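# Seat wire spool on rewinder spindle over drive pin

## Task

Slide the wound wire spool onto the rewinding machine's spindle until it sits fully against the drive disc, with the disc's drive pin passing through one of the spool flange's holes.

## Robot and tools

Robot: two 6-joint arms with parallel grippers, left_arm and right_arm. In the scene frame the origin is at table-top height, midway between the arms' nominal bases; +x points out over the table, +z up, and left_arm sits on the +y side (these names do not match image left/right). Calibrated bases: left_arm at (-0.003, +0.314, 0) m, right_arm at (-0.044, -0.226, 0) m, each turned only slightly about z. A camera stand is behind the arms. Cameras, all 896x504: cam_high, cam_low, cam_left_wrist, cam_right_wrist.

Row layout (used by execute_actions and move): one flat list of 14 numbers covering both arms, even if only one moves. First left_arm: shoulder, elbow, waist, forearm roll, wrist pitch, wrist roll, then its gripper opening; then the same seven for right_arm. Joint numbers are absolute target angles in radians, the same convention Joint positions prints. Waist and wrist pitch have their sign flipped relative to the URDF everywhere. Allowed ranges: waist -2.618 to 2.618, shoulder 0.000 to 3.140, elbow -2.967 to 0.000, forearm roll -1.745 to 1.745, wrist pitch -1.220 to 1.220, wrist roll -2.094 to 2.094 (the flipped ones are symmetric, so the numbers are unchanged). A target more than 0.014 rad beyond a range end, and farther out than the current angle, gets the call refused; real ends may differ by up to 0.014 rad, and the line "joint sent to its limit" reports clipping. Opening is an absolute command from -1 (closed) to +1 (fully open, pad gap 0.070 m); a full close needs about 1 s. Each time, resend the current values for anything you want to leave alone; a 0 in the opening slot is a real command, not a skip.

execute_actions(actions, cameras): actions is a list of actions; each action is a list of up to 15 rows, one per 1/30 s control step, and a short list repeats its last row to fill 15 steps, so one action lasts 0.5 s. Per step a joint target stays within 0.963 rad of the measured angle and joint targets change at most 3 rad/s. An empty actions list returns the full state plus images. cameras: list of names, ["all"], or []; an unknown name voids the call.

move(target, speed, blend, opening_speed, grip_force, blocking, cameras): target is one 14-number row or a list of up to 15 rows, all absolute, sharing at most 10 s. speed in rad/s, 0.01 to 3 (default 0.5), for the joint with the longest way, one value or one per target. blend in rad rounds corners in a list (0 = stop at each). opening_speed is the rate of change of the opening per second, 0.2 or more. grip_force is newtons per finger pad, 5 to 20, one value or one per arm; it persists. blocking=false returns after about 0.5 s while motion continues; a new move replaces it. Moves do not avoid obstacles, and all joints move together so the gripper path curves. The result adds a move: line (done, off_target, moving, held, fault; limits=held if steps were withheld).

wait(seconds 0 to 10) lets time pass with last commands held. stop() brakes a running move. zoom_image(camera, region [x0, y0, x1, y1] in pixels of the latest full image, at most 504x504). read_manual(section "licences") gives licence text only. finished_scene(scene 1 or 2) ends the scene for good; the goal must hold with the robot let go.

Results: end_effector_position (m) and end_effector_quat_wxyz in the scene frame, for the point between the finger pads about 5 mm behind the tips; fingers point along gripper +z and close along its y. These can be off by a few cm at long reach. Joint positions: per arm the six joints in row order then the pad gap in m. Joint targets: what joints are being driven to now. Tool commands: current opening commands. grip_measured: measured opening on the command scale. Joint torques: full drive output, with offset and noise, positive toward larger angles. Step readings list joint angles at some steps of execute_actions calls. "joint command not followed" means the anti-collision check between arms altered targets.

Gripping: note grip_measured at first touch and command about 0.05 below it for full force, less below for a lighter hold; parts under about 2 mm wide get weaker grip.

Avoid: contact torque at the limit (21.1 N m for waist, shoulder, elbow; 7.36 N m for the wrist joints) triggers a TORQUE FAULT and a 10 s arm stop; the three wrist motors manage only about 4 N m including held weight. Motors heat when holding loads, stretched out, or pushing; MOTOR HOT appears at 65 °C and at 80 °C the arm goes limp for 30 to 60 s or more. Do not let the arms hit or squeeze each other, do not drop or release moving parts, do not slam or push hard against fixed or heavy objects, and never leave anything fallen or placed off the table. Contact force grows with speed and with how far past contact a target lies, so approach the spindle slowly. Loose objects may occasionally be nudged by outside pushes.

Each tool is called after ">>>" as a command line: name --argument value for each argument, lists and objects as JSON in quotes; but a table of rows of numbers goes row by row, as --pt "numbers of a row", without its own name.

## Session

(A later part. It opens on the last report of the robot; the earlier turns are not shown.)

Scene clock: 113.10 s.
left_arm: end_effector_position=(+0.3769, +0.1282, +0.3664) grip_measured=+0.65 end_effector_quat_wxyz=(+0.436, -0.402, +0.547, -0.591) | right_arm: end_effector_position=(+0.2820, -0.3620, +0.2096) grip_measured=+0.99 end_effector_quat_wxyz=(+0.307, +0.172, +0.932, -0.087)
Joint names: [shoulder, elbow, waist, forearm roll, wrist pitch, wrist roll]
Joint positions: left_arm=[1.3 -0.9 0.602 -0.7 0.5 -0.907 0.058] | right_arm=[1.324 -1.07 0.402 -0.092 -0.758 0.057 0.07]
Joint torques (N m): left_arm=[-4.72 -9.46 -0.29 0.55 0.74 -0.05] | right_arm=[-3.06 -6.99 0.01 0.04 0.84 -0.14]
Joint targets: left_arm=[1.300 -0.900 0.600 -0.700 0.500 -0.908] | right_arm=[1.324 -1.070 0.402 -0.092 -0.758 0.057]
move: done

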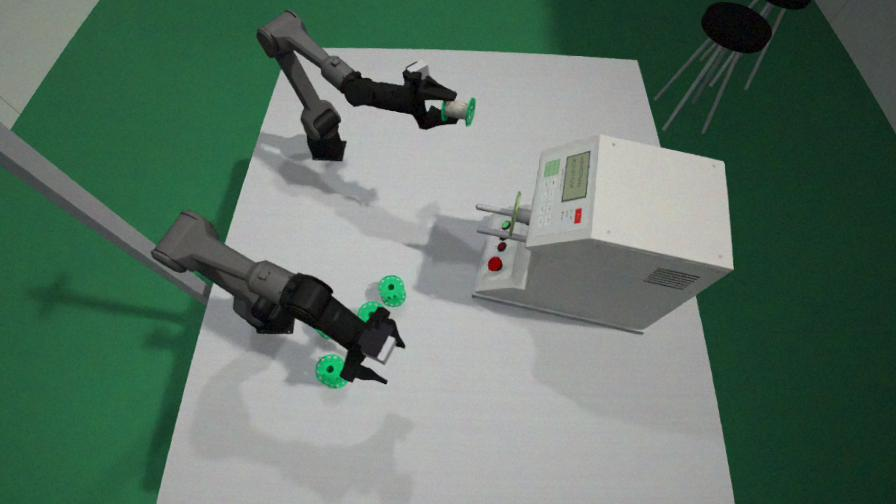

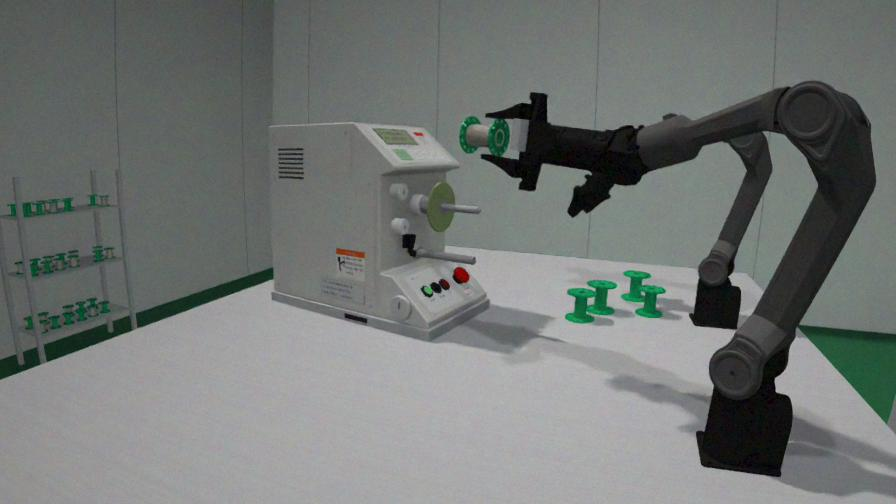

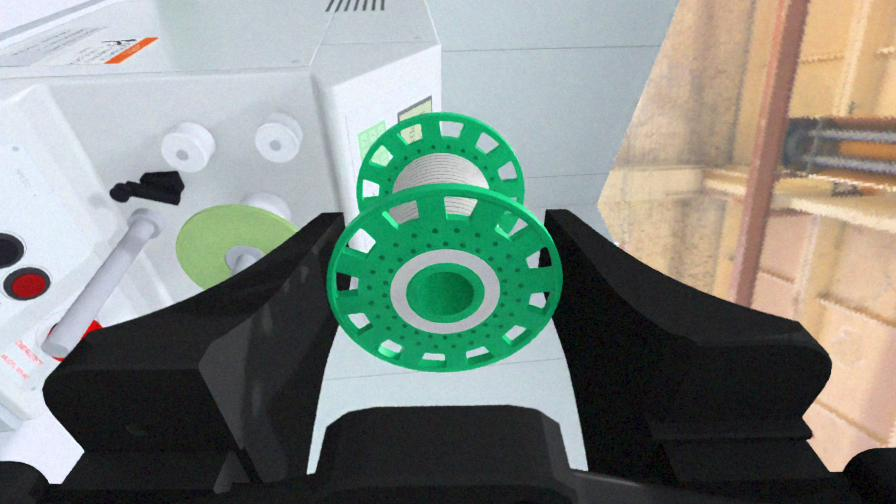

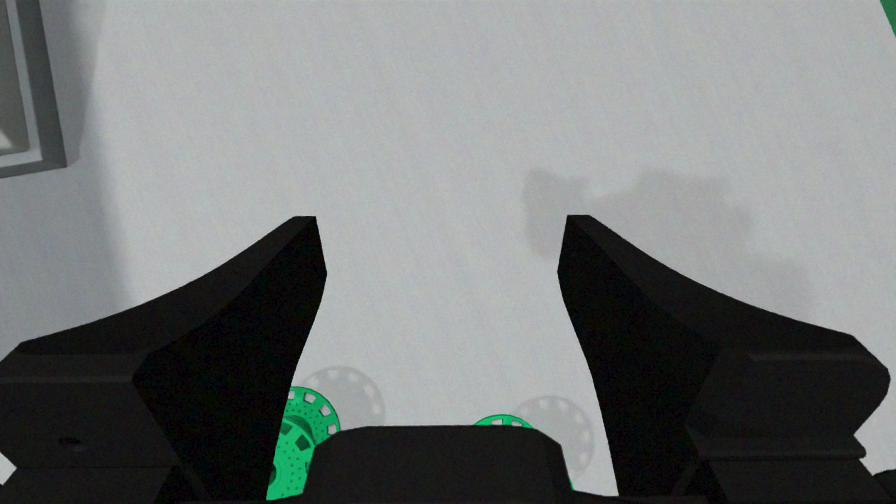

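>>> move --target '[1.918, -1.101, 1.108, -1.127, 1.124, -0.833, 0.35, 1.324, -1.07, 0.402, -0.092, -0.758, 0.057, 1]' --speed 0.5 --cameras '["all"]'

>>> zoom_image --camera "cam_low" --region '[400, 150, 560, 280]'

>>> zoom_image --camera "cam_high" --region '[420, 150, 560, 260]'

>>> zoom_image --camera "cam_left_wrist" --region '[250, 0, 650, 400]'

Scene clock: 116.13 s.
left_arm: end_effector_position=(+0.3596, -0.0256, +0.2239) grip_measured=+0.65 end_effector_quat_wxyz=(+0.455, -0.455, +0.541, -0.541) | right_arm: end_effector_position=(+0.2820, -0.3620, +0.2096) grip_measured=+0.99 end_effector_quat_wxyz=(+0.307, +0.172, +0.932, -0.087)
Joint names: [shoulder, elbow, waist, forearm roll, wrist pitch, wrist roll]
Joint positions: left_arm=[1.919 -1.101 1.109 -1.127 1.124 -0.834 0.058] | right_arm=[1.324 -1.07 0.402 -0.092 -0.758 0.057 0.07]
Joint torques (N m): left_arm=[-10.11 -7.95 -0.26 0.98 0.78 0.22] | right_arm=[-3.05 -7.01 -0.01 0.04 0.84 -0.15]
Joint targets: left_arm=[1.918 -1.101 1.108 -1.127 1.124 -0.833] | right_arm=[1.324 -1.070 0.402 -0.092 -0.758 0.057]
move: done

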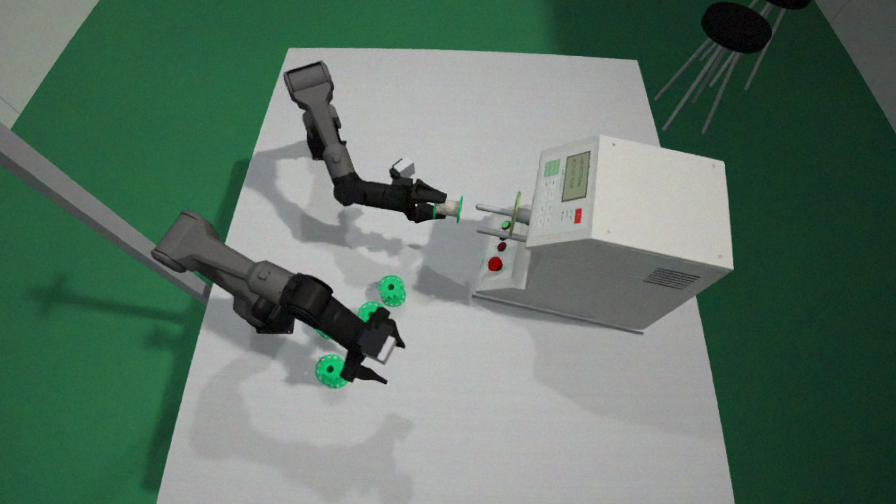

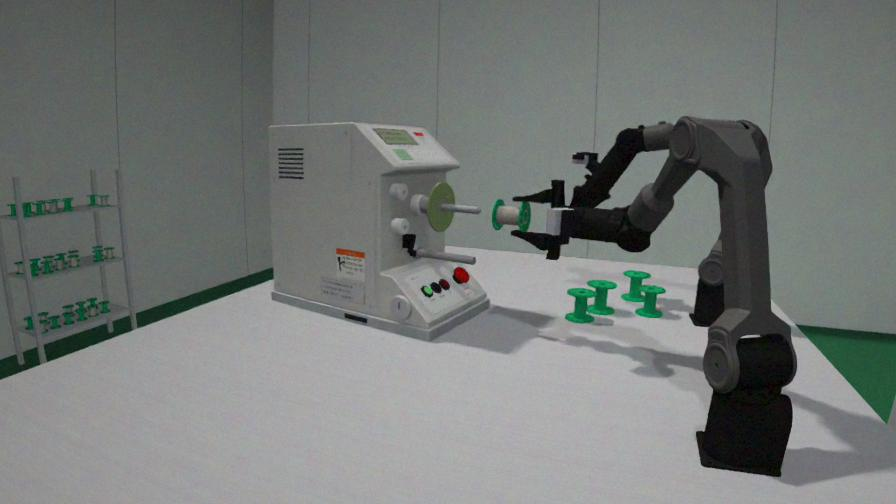

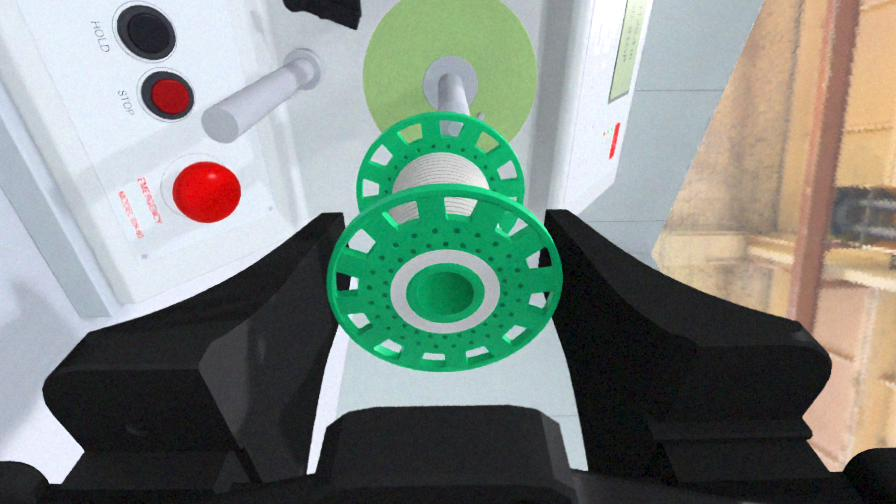

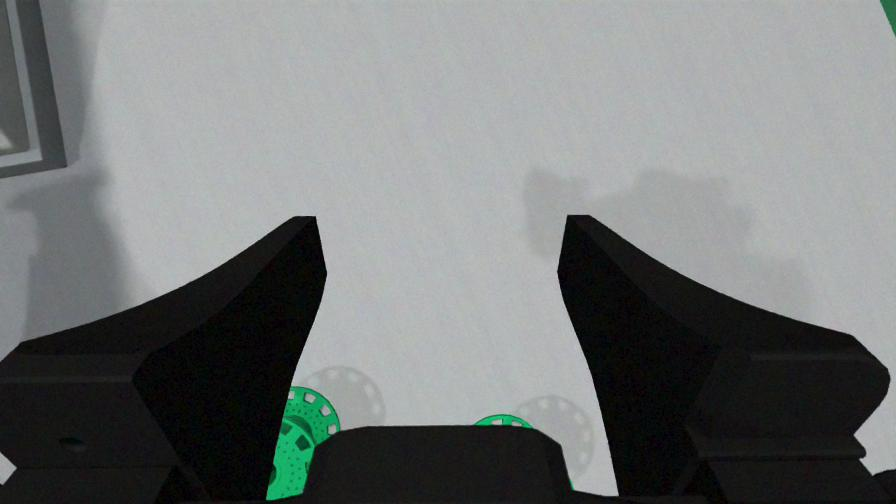

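Scaled by 3.150 from the camera's 896x504 image, which has a finer 1280x720 frame.

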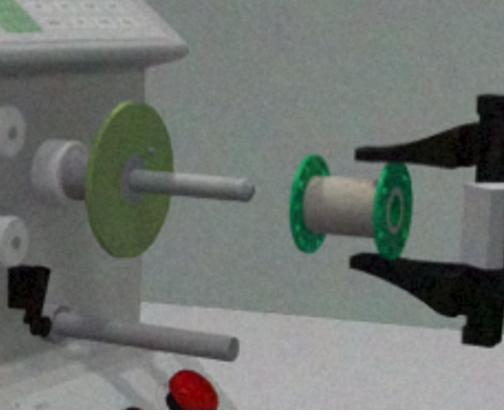

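Scaled by 3.600 from the camera's 896x504 image, which has a finer 1280x720 frame.

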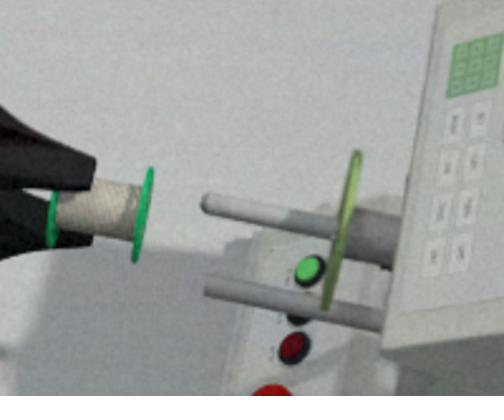

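Scaled by 1.260 from the camera's 896x504 image, which has a finer 1280x720 frame.

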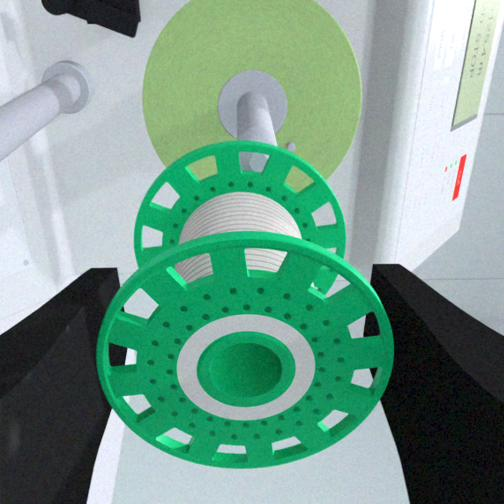

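>>> move --target '[1.879, -1.079, 1.096, -1.125, 1.1085, -0.819, 0.35, 1.324, -1.07, 0.402, -0.092, -0.758, 0.057, 1]' --speed 0.2 --cameras '["cam_left_wrist","cam_low","cam_high"]'

>>> zoom_image --camera "cam_low" --region '[420, 170, 540, 260]'

>>> zoom_image --camera "cam_high" --region '[420, 170, 540, 250]'

>>> zoom_image --camera "cam_left_wrist" --region '[330, 10, 580, 260]'

Scene clock: 123.87 s.
left_arm: end_effector_position=(+0.3601, -0.0168, +0.2336) grip_measured=+0.65 end_effector_quat_wxyz=(+0.455, -0.455, +0.540, -0.541) | right_arm: end_effector_position=(+0.2820, -0.3620, +0.2096) grip_measured=+0.99 end_effector_quat_wxyz=(+0.307, +0.172, +0.932, -0.087)
Joint names: [shoulder, elbow, waist, forearm roll, wrist pitch, wrist roll]
Joint positions: left_arm=[1.878 -1.079 1.096 -1.125 1.109 -0.819 0.058] | right_arm=[1.324 -1.07 0.402 -0.092 -0.758 0.057 0.07]
Joint torques (N m): left_arm=[-8.93 -5.67 0.01 0.99 0.7 0.26] | right_arm=[-3.07 -7 -0.01 0.04 0.86 -0.15]
Joint targets: left_arm=[1.879 -1.079 1.096 -1.125 1.108 -0.819] | right_arm=[1.324 -1.070 0.402 -0.092 -0.758 0.057]
move: done
Images, in order (width x height): cam_high 896x504, cam_low 896x504, cam_left_wrist 896x504.

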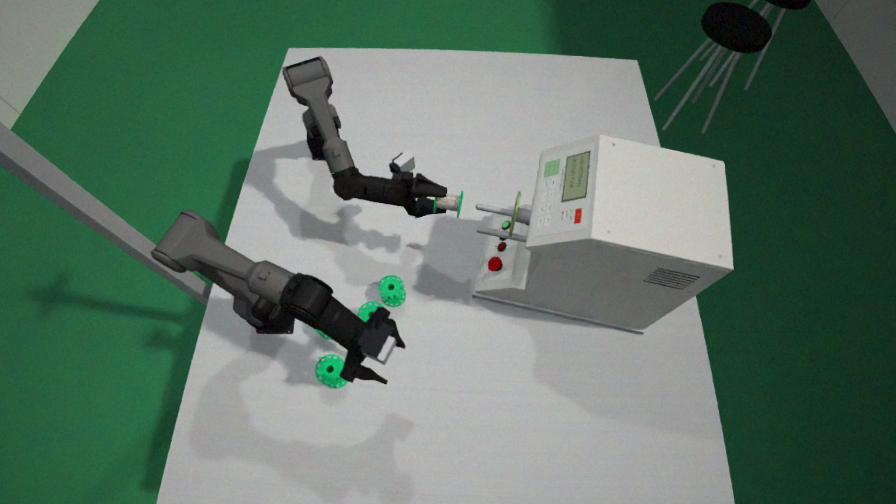

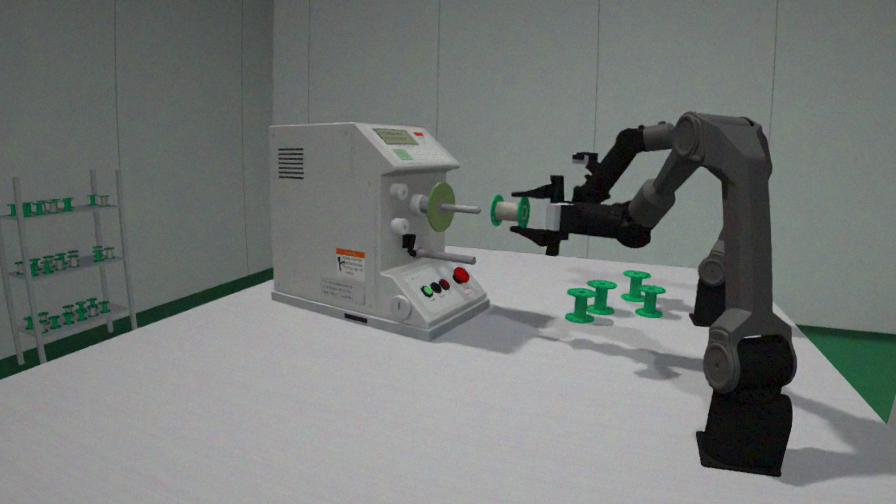

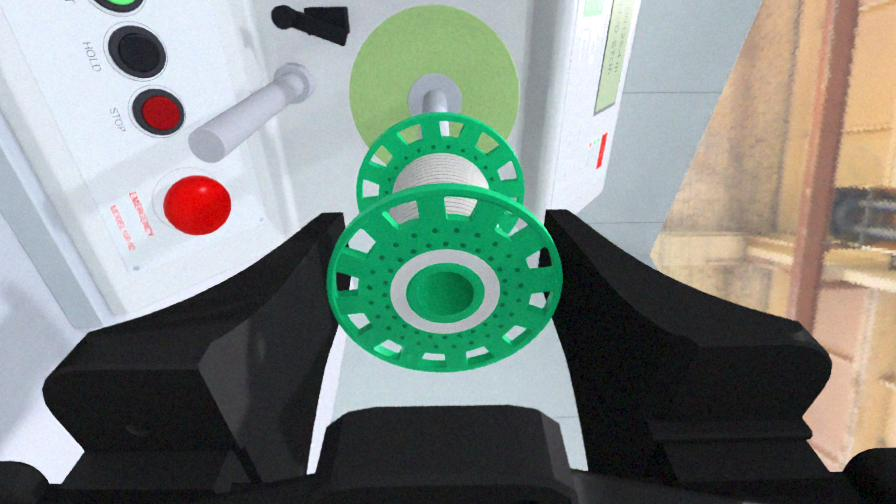

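Scaled by 4.200 from the camera's 896x504 image, which has a finer 1280x720 frame.

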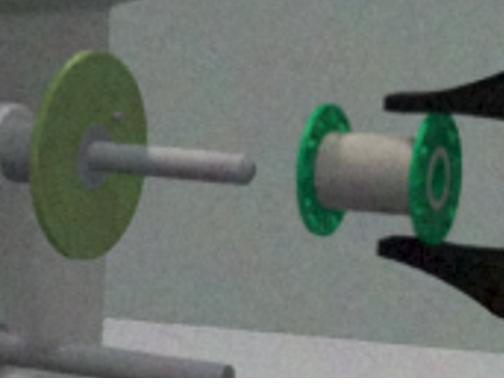

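Scaled by 4.200 from the camera's 896x504 image, which has a finer 1280x720 frame.

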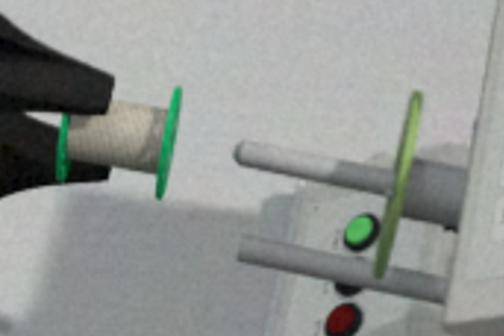

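Scaled by 2.016 from the camera's 896x504 image, which has a finer 1280x720 frame.

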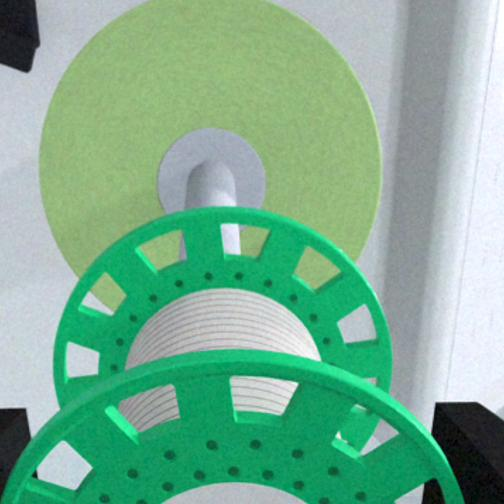

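>>> move --target '[1.931, -1.162, 1.024, -1.081, 1.045, -0.816, 0.35, 1.324, -1.07, 0.402, -0.092, -0.758, 0.057, 1]' --speed 0.15 --cameras '["cam_left_wrist","cam_low","cam_high"]'

>>> zoom_image --camera "cam_low" --region '[420, 170, 540, 260]'

>>> zoom_image --camera "cam_high" --region '[420, 170, 540, 250]'

>>> zoom_image --camera "cam_left_wrist" --region '[330, 10, 580, 260]'

Scene clock: 130.80 s.
left_arm: end_effector_position=(+0.3903, -0.0208, +0.2326) grip_measured=+0.65 end_effector_quat_wxyz=(+0.455, -0.456, +0.541, -0.541) | right_arm: end_effector_position=(+0.2820, -0.3620, +0.2096) grip_measured=+0.99 end_effector_quat_wxyz=(+0.307, +0.172, +0.932, -0.087)
Joint names: [shoulder, elbow, waist, forearm roll, wrist pitch, wrist roll]
Joint positions: left_arm=[1.932 -1.163 1.023 -1.08 1.044 -0.817 0.058] | right_arm=[1.324 -1.07 0.402 -0.092 -0.758 0.057 0.07]
Joint torques (N m): left_arm=[-9.49 -6.87 0.94 0.85 0.82 0.33] | right_arm=[-3.06 -7.02 0 0.04 0.87 -0.14]
Joint targets: left_arm=[1.931 -1.162 1.024 -1.081 1.045 -0.816] | right_arm=[1.324 -1.070 0.402 -0.092 -0.758 0.057]
move: done
Images, in order (width x height): cam_high 896x504, cam_low 896x504, cam_left_wrist 896x504.

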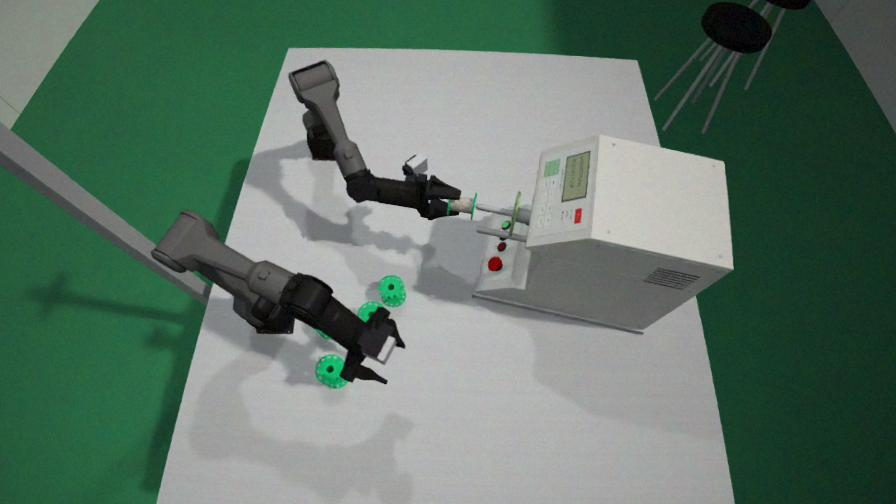

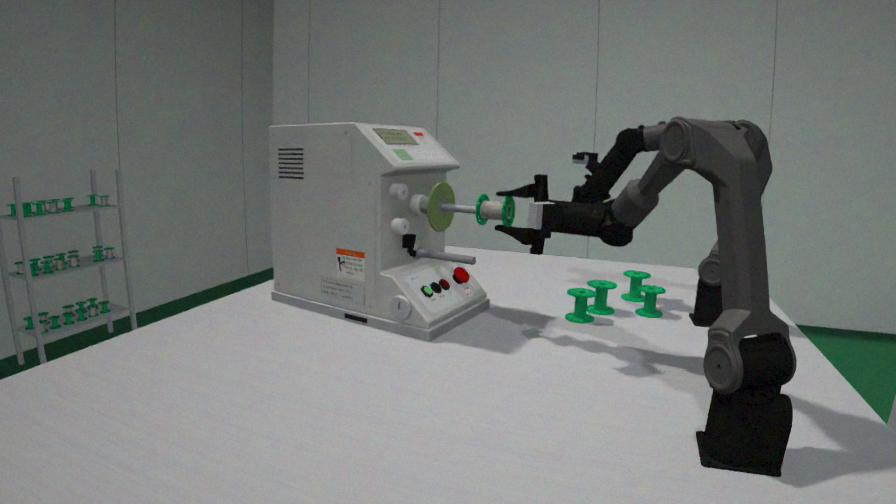

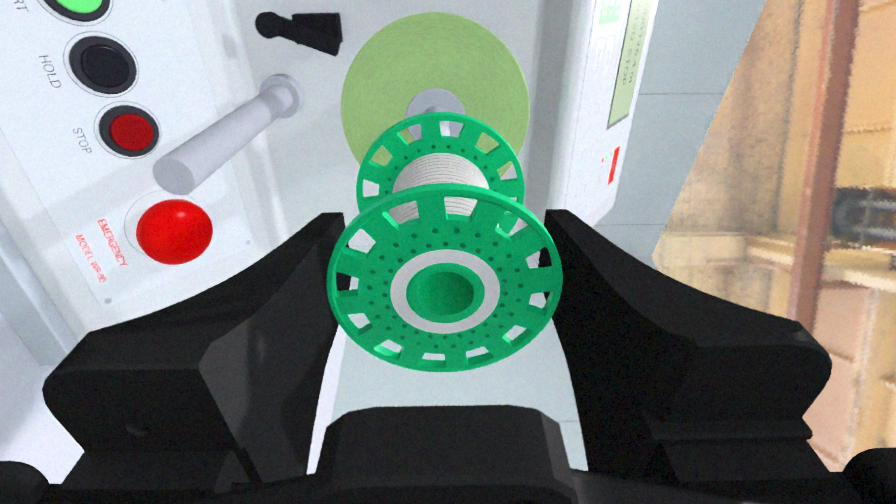

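Scaled by 4.200 from the camera's 896x504 image, which has a finer 1280x720 frame.

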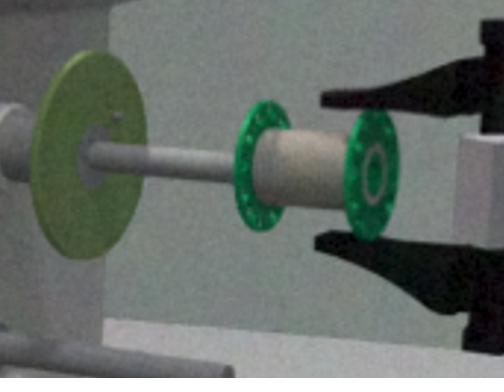

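Scaled by 4.200 from the camera's 896x504 image, which has a finer 1280x720 frame.

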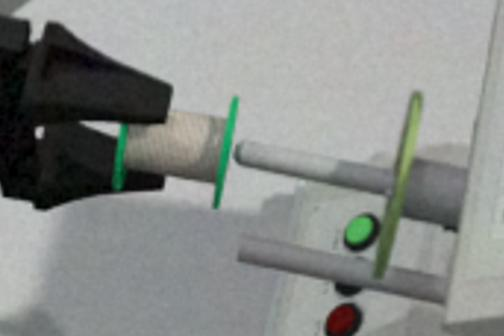

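Scaled by 2.016 from the camera's 896x504 image, which has a finer 1280x720 frame.

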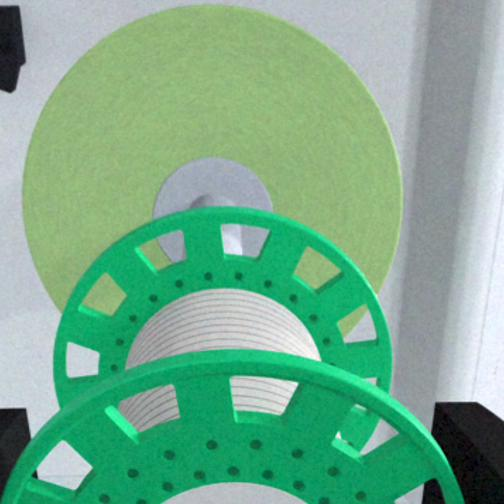

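>>> move --target '[1.990, -1.261, 0.9615, -1.049, 0.982, -0.803, 0.35, 1.324, -1.07, 0.402, -0.092, -0.758, 0.057, 1]' --speed 0.12 --cameras '["cam_left_wrist","cam_low","cam_high"]'

>>> zoom_image --camera "cam_low" --region '[420, 170, 540, 260]'

>>> zoom_image --camera "cam_high" --region '[420, 170, 540, 250]'

>>> zoom_image --camera "cam_left_wrist" --region '[330, 80, 580, 380]'

Scene clock: 133.40 s.
left_arm: end_effector_position=(+0.4185, -0.0273, +0.2332) grip_measured=+0.58 end_effector_quat_wxyz=(+0.454, -0.454, +0.541, -0.542) | right_arm: end_effector_position=(+0.2820, -0.3620, +0.2096) grip_measured=+0.99 end_effector_quat_wxyz=(+0.307, +0.172, +0.932, -0.087)
Joint names: [shoulder, elbow, waist, forearm roll, wrist pitch, wrist roll]
Joint positions: left_arm=[1.989 -1.262 0.963 -1.048 0.981 -0.803 0.055] | right_arm=[1.324 -1.07 0.402 -0.092 -0.758 0.057 0.07]
Joint torques (N m): left_arm=[-6.92 -8.2 -4.35 0.58 0.52 0.44] | right_arm=[-3.09 -6.97 0.01 0.04 0.87 -0.14]
Joint targets: left_arm=[1.990 -1.261 0.961 -1.049 0.982 -0.803] | right_arm=[1.324 -1.070 0.402 -0.092 -0.758 0.057]
move: done
Images, in order (width x height): cam_high 896x504, cam_low 896x504, cam_left_wrist 896x504.

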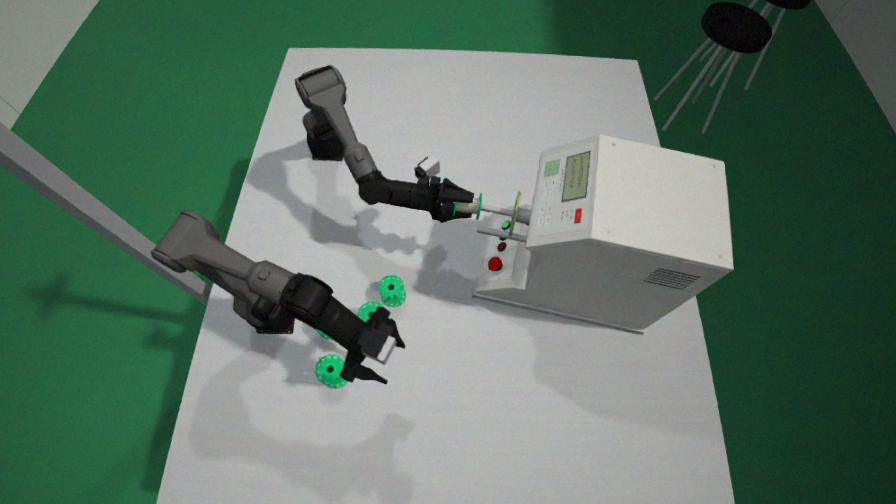

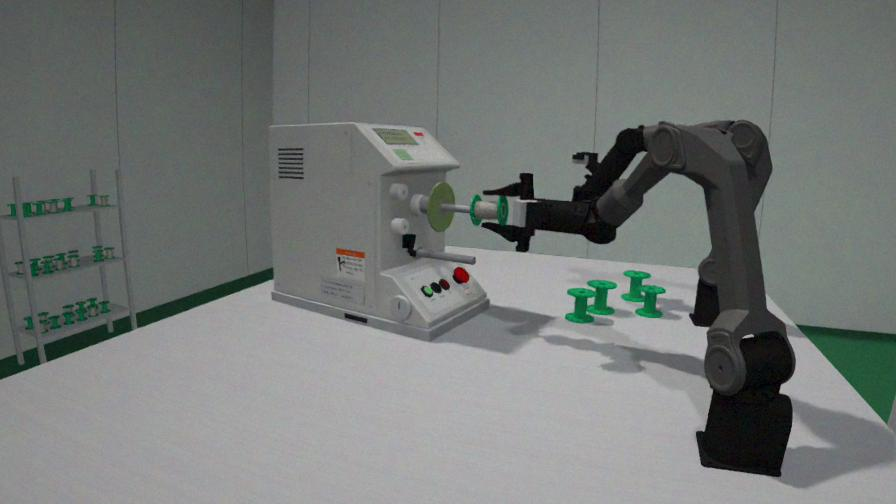

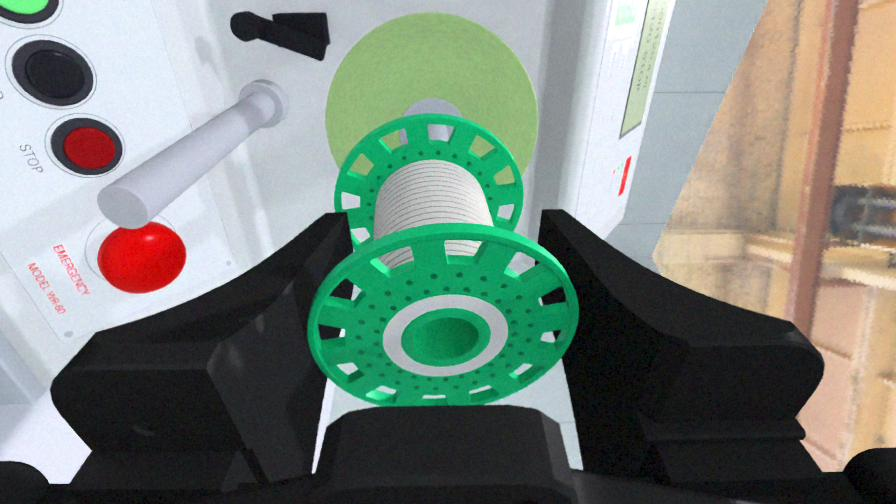

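Scaled by 4.200 from the camera's 896x504 image, which has a finer 1280x720 frame.

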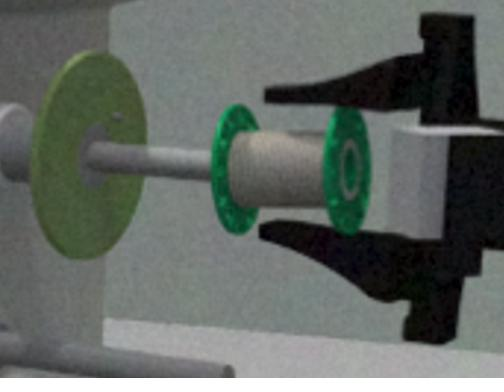

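Scaled by 4.200 from the camera's 896x504 image, which has a finer 1280x720 frame.

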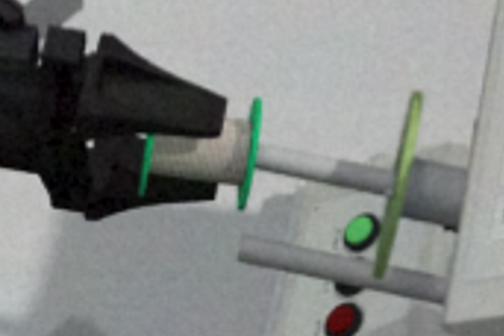

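Scaled by 1.680 from the camera's 896x504 image, which has a finer 1280x720 frame.

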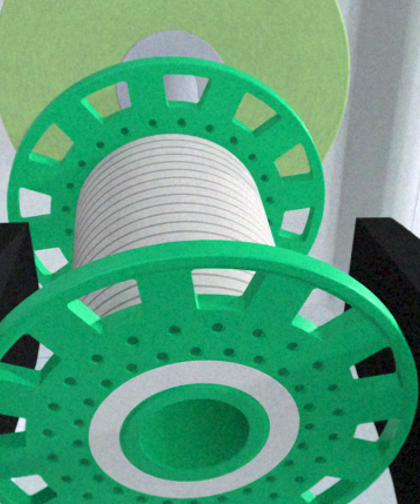

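>>> move --target '[1.931, -1.162, 1.024, -1.081, 1.045, -0.816, 0.35, 1.324, -1.07, 0.402, -0.092, -0.758, 0.057, 1]' --speed 0.12 --cameras '["cam_left_wrist","cam_low","cam_high"]'

>>> zoom_image --camera "cam_low" --region '[420, 170, 540, 260]'

>>> zoom_image --camera "cam_high" --region '[420, 170, 540, 250]'

>>> zoom_image --camera "cam_left_wrist" --region '[330, 80, 580, 380]'

Scene clock: 136.97 s.
left_arm: end_effector_position=(+0.3896, -0.0209, +0.2321) grip_measured=+0.58 end_effector_quat_wxyz=(+0.455, -0.455, +0.542, -0.540) | right_arm: end_effector_position=(+0.2820, -0.3620, +0.2096) grip_measured=+0.99 end_effector_quat_wxyz=(+0.307, +0.172, +0.932, -0.087)
Joint names: [shoulder, elbow, waist, forearm roll, wrist pitch, wrist roll]
Joint positions: left_arm=[1.931 -1.161 1.025 -1.081 1.045 -0.816 0.055] | right_arm=[1.324 -1.07 0.402 -0.092 -0.758 0.057 0.07]
Joint torques (N m): left_arm=[-10.27 -7.18 0.44 0.96 0.67 0.02] | right_arm=[-3.06 -6.98 0.02 0.03 0.88 -0.14]
Joint targets: left_arm=[1.931 -1.162 1.024 -1.081 1.045 -0.816] | right_arm=[1.324 -1.070 0.402 -0.092 -0.758 0.057]
move: done
Images, in order (width x height): cam_high 896x504, cam_low 896x504, cam_left_wrist 896x504.

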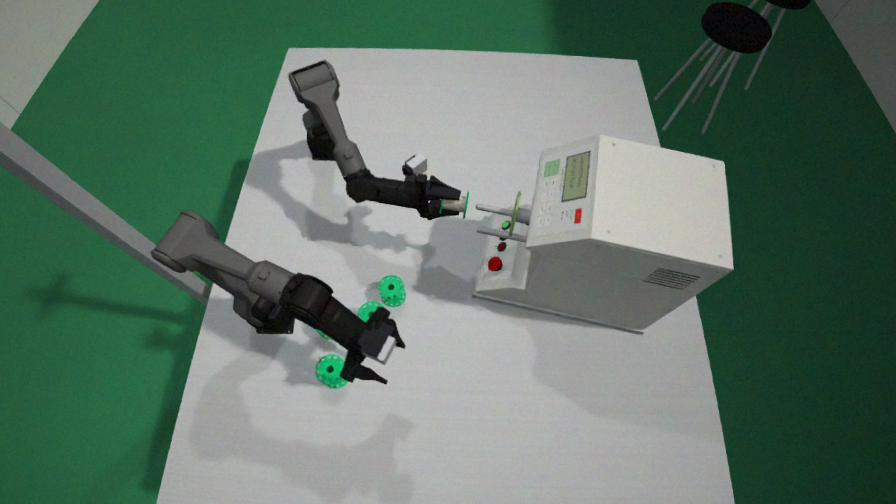

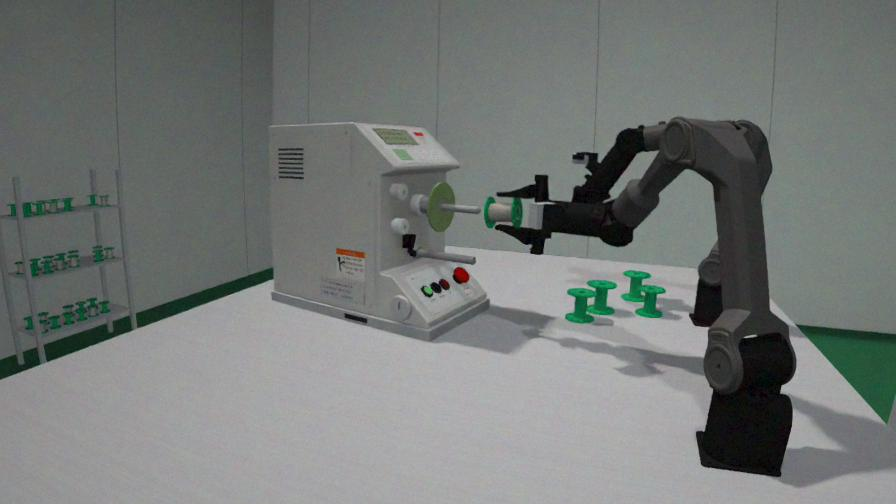

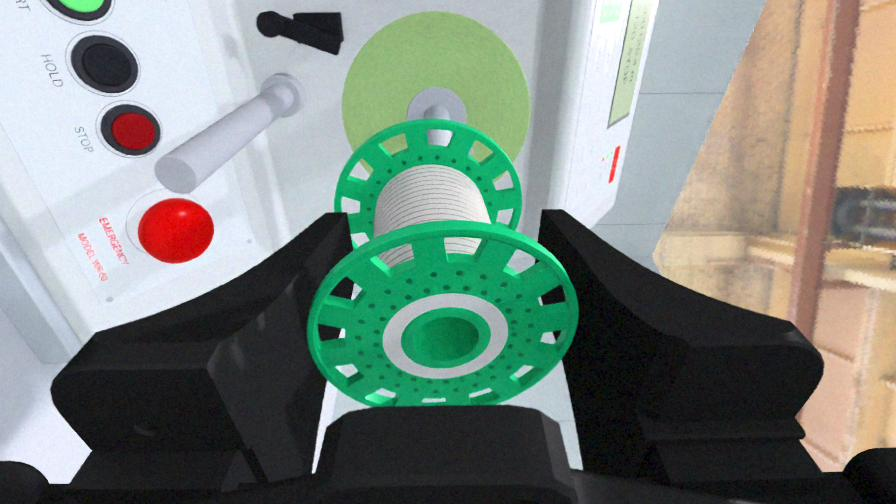

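Scaled by 4.200 from the camera's 896x504 image, which has a finer 1280x720 frame.

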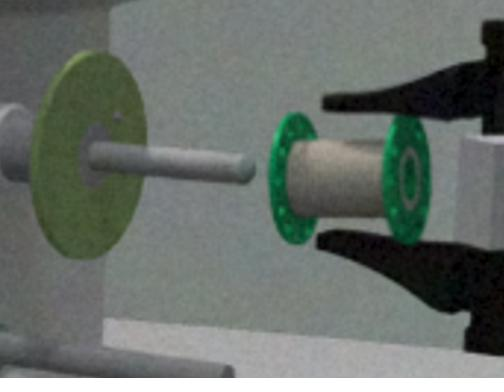

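Scaled by 4.200 from the camera's 896x504 image, which has a finer 1280x720 frame.

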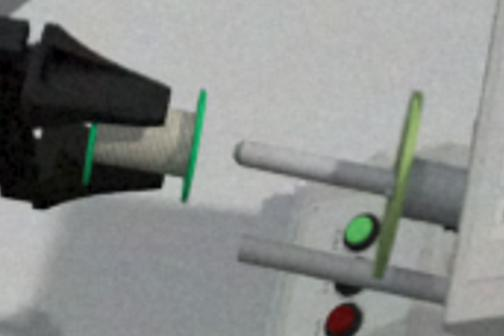

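Scaled by 1.680 from the camera's 896x504 image, which has a finer 1280x720 frame.

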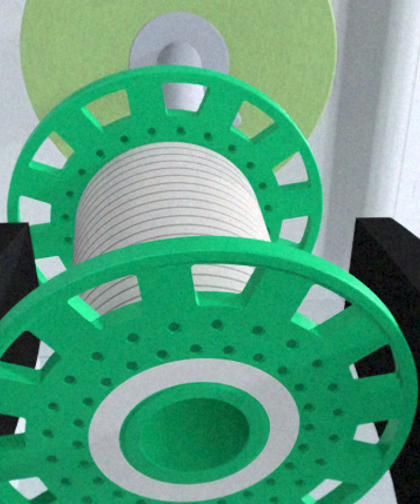

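>>> move --target '[1.956, -1.152, 1.025, -1.019, 1.109, -0.872, 0.35, 1.324, -1.07, 0.402, -0.092, -0.758, 0.057, 1]' --speed 0.12 --cameras '["cam_left_wrist","cam_low","cam_high"]'

>>> zoom_image --camera "cam_low" --region '[430, 180, 530, 250]'

>>> zoom_image --camera "cam_high" --region '[430, 180, 530, 250]'

>>> zoom_image --camera "cam_left_wrist" --region '[330, 80, 580, 380]'

Scene clock: 147.53 s.
left_arm: end_effector_position=(+0.3898, -0.0218, +0.2359) grip_measured=+0.58 end_effector_quat_wxyz=(+0.469, -0.441, +0.524, -0.558) | right_arm: end_effector_position=(+0.2820, -0.3620, +0.2096) grip_measured=+0.99 end_effector_quat_wxyz=(+0.307, +0.172, +0.932, -0.087)
Joint names: [shoulder, elbow, waist, forearm roll, wrist pitch, wrist roll]
Joint positions: left_arm=[1.956 -1.152 1.025 -1.018 1.11 -0.873 0.055] | right_arm=[1.324 -1.07 0.402 -0.092 -0.758 0.057 0.07]
Joint torques (N m): left_arm=[-9.03 -5.72 1.24 0.79 0.7 0.35] | right_arm=[-3.02 -7 0 0.03 0.89 -0.14]
Joint targets: left_arm=[1.956 -1.152 1.025 -1.019 1.109 -0.872] | right_arm=[1.324 -1.070 0.402 -0.092 -0.758 0.057]
move: done
Images, in order (width x height): cam_high 896x504, cam_low 896x504, cam_left_wrist 896x504.

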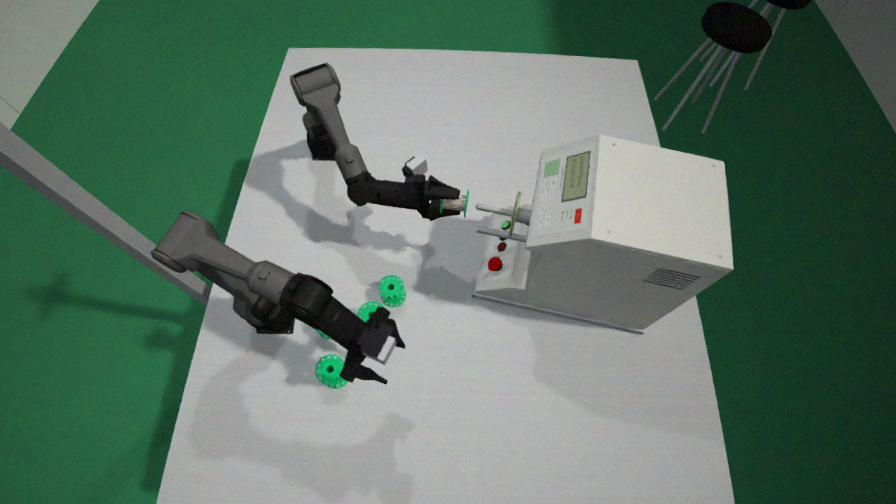

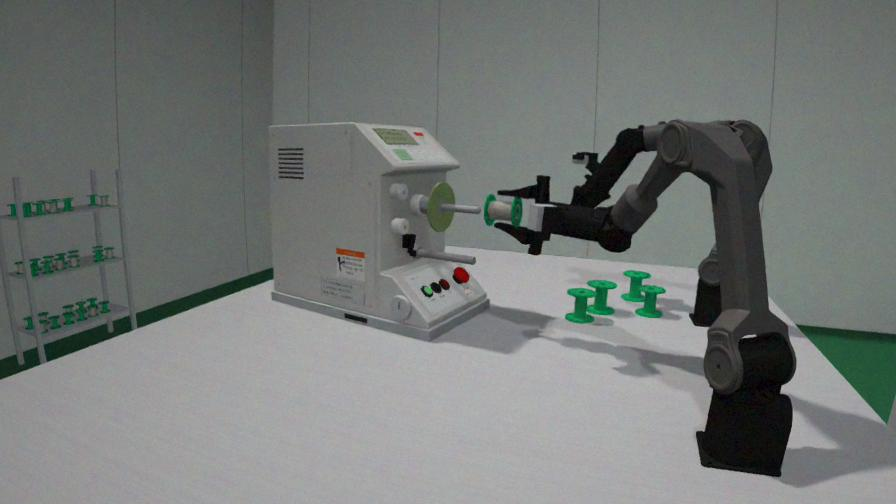

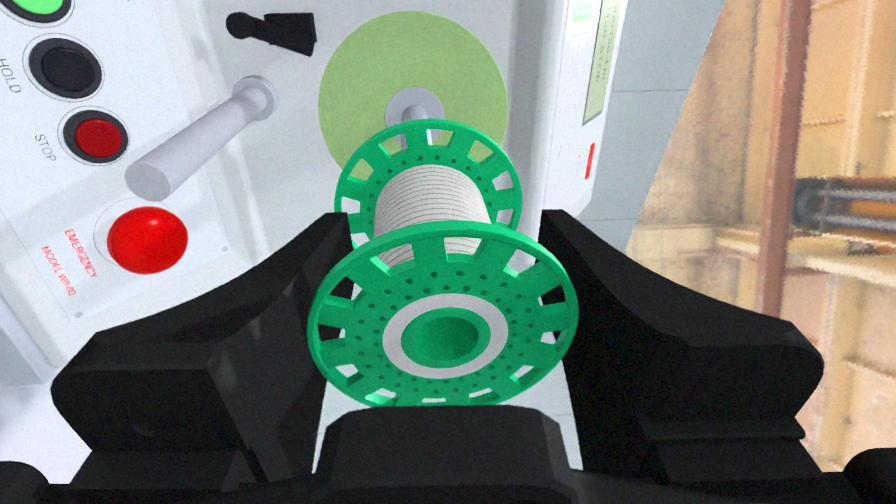

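Scaled by 5.040 from the camera's 896x504 image, which has a finer 1280x720 frame.

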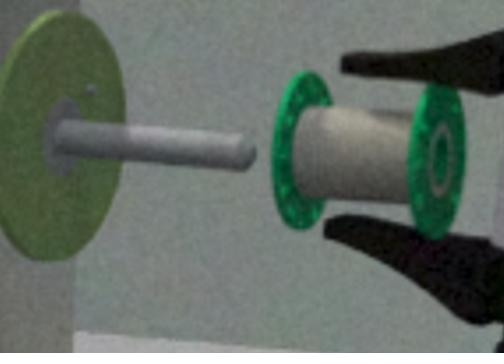

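Scaled by 5.040 from the camera's 896x504 image, which has a finer 1280x720 frame.

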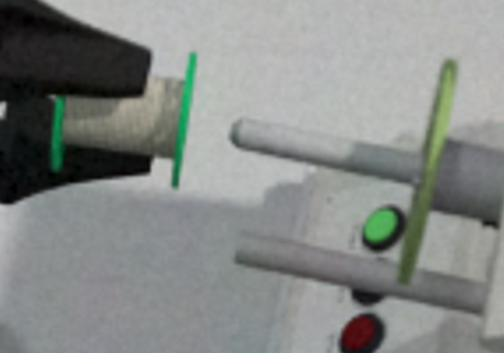

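Scaled by 1.680 from the camera's 896x504 image, which has a finer 1280x720 frame.

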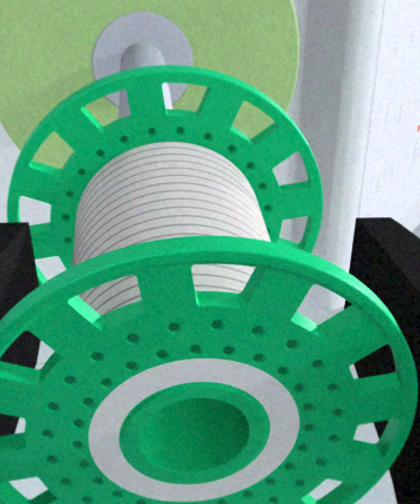

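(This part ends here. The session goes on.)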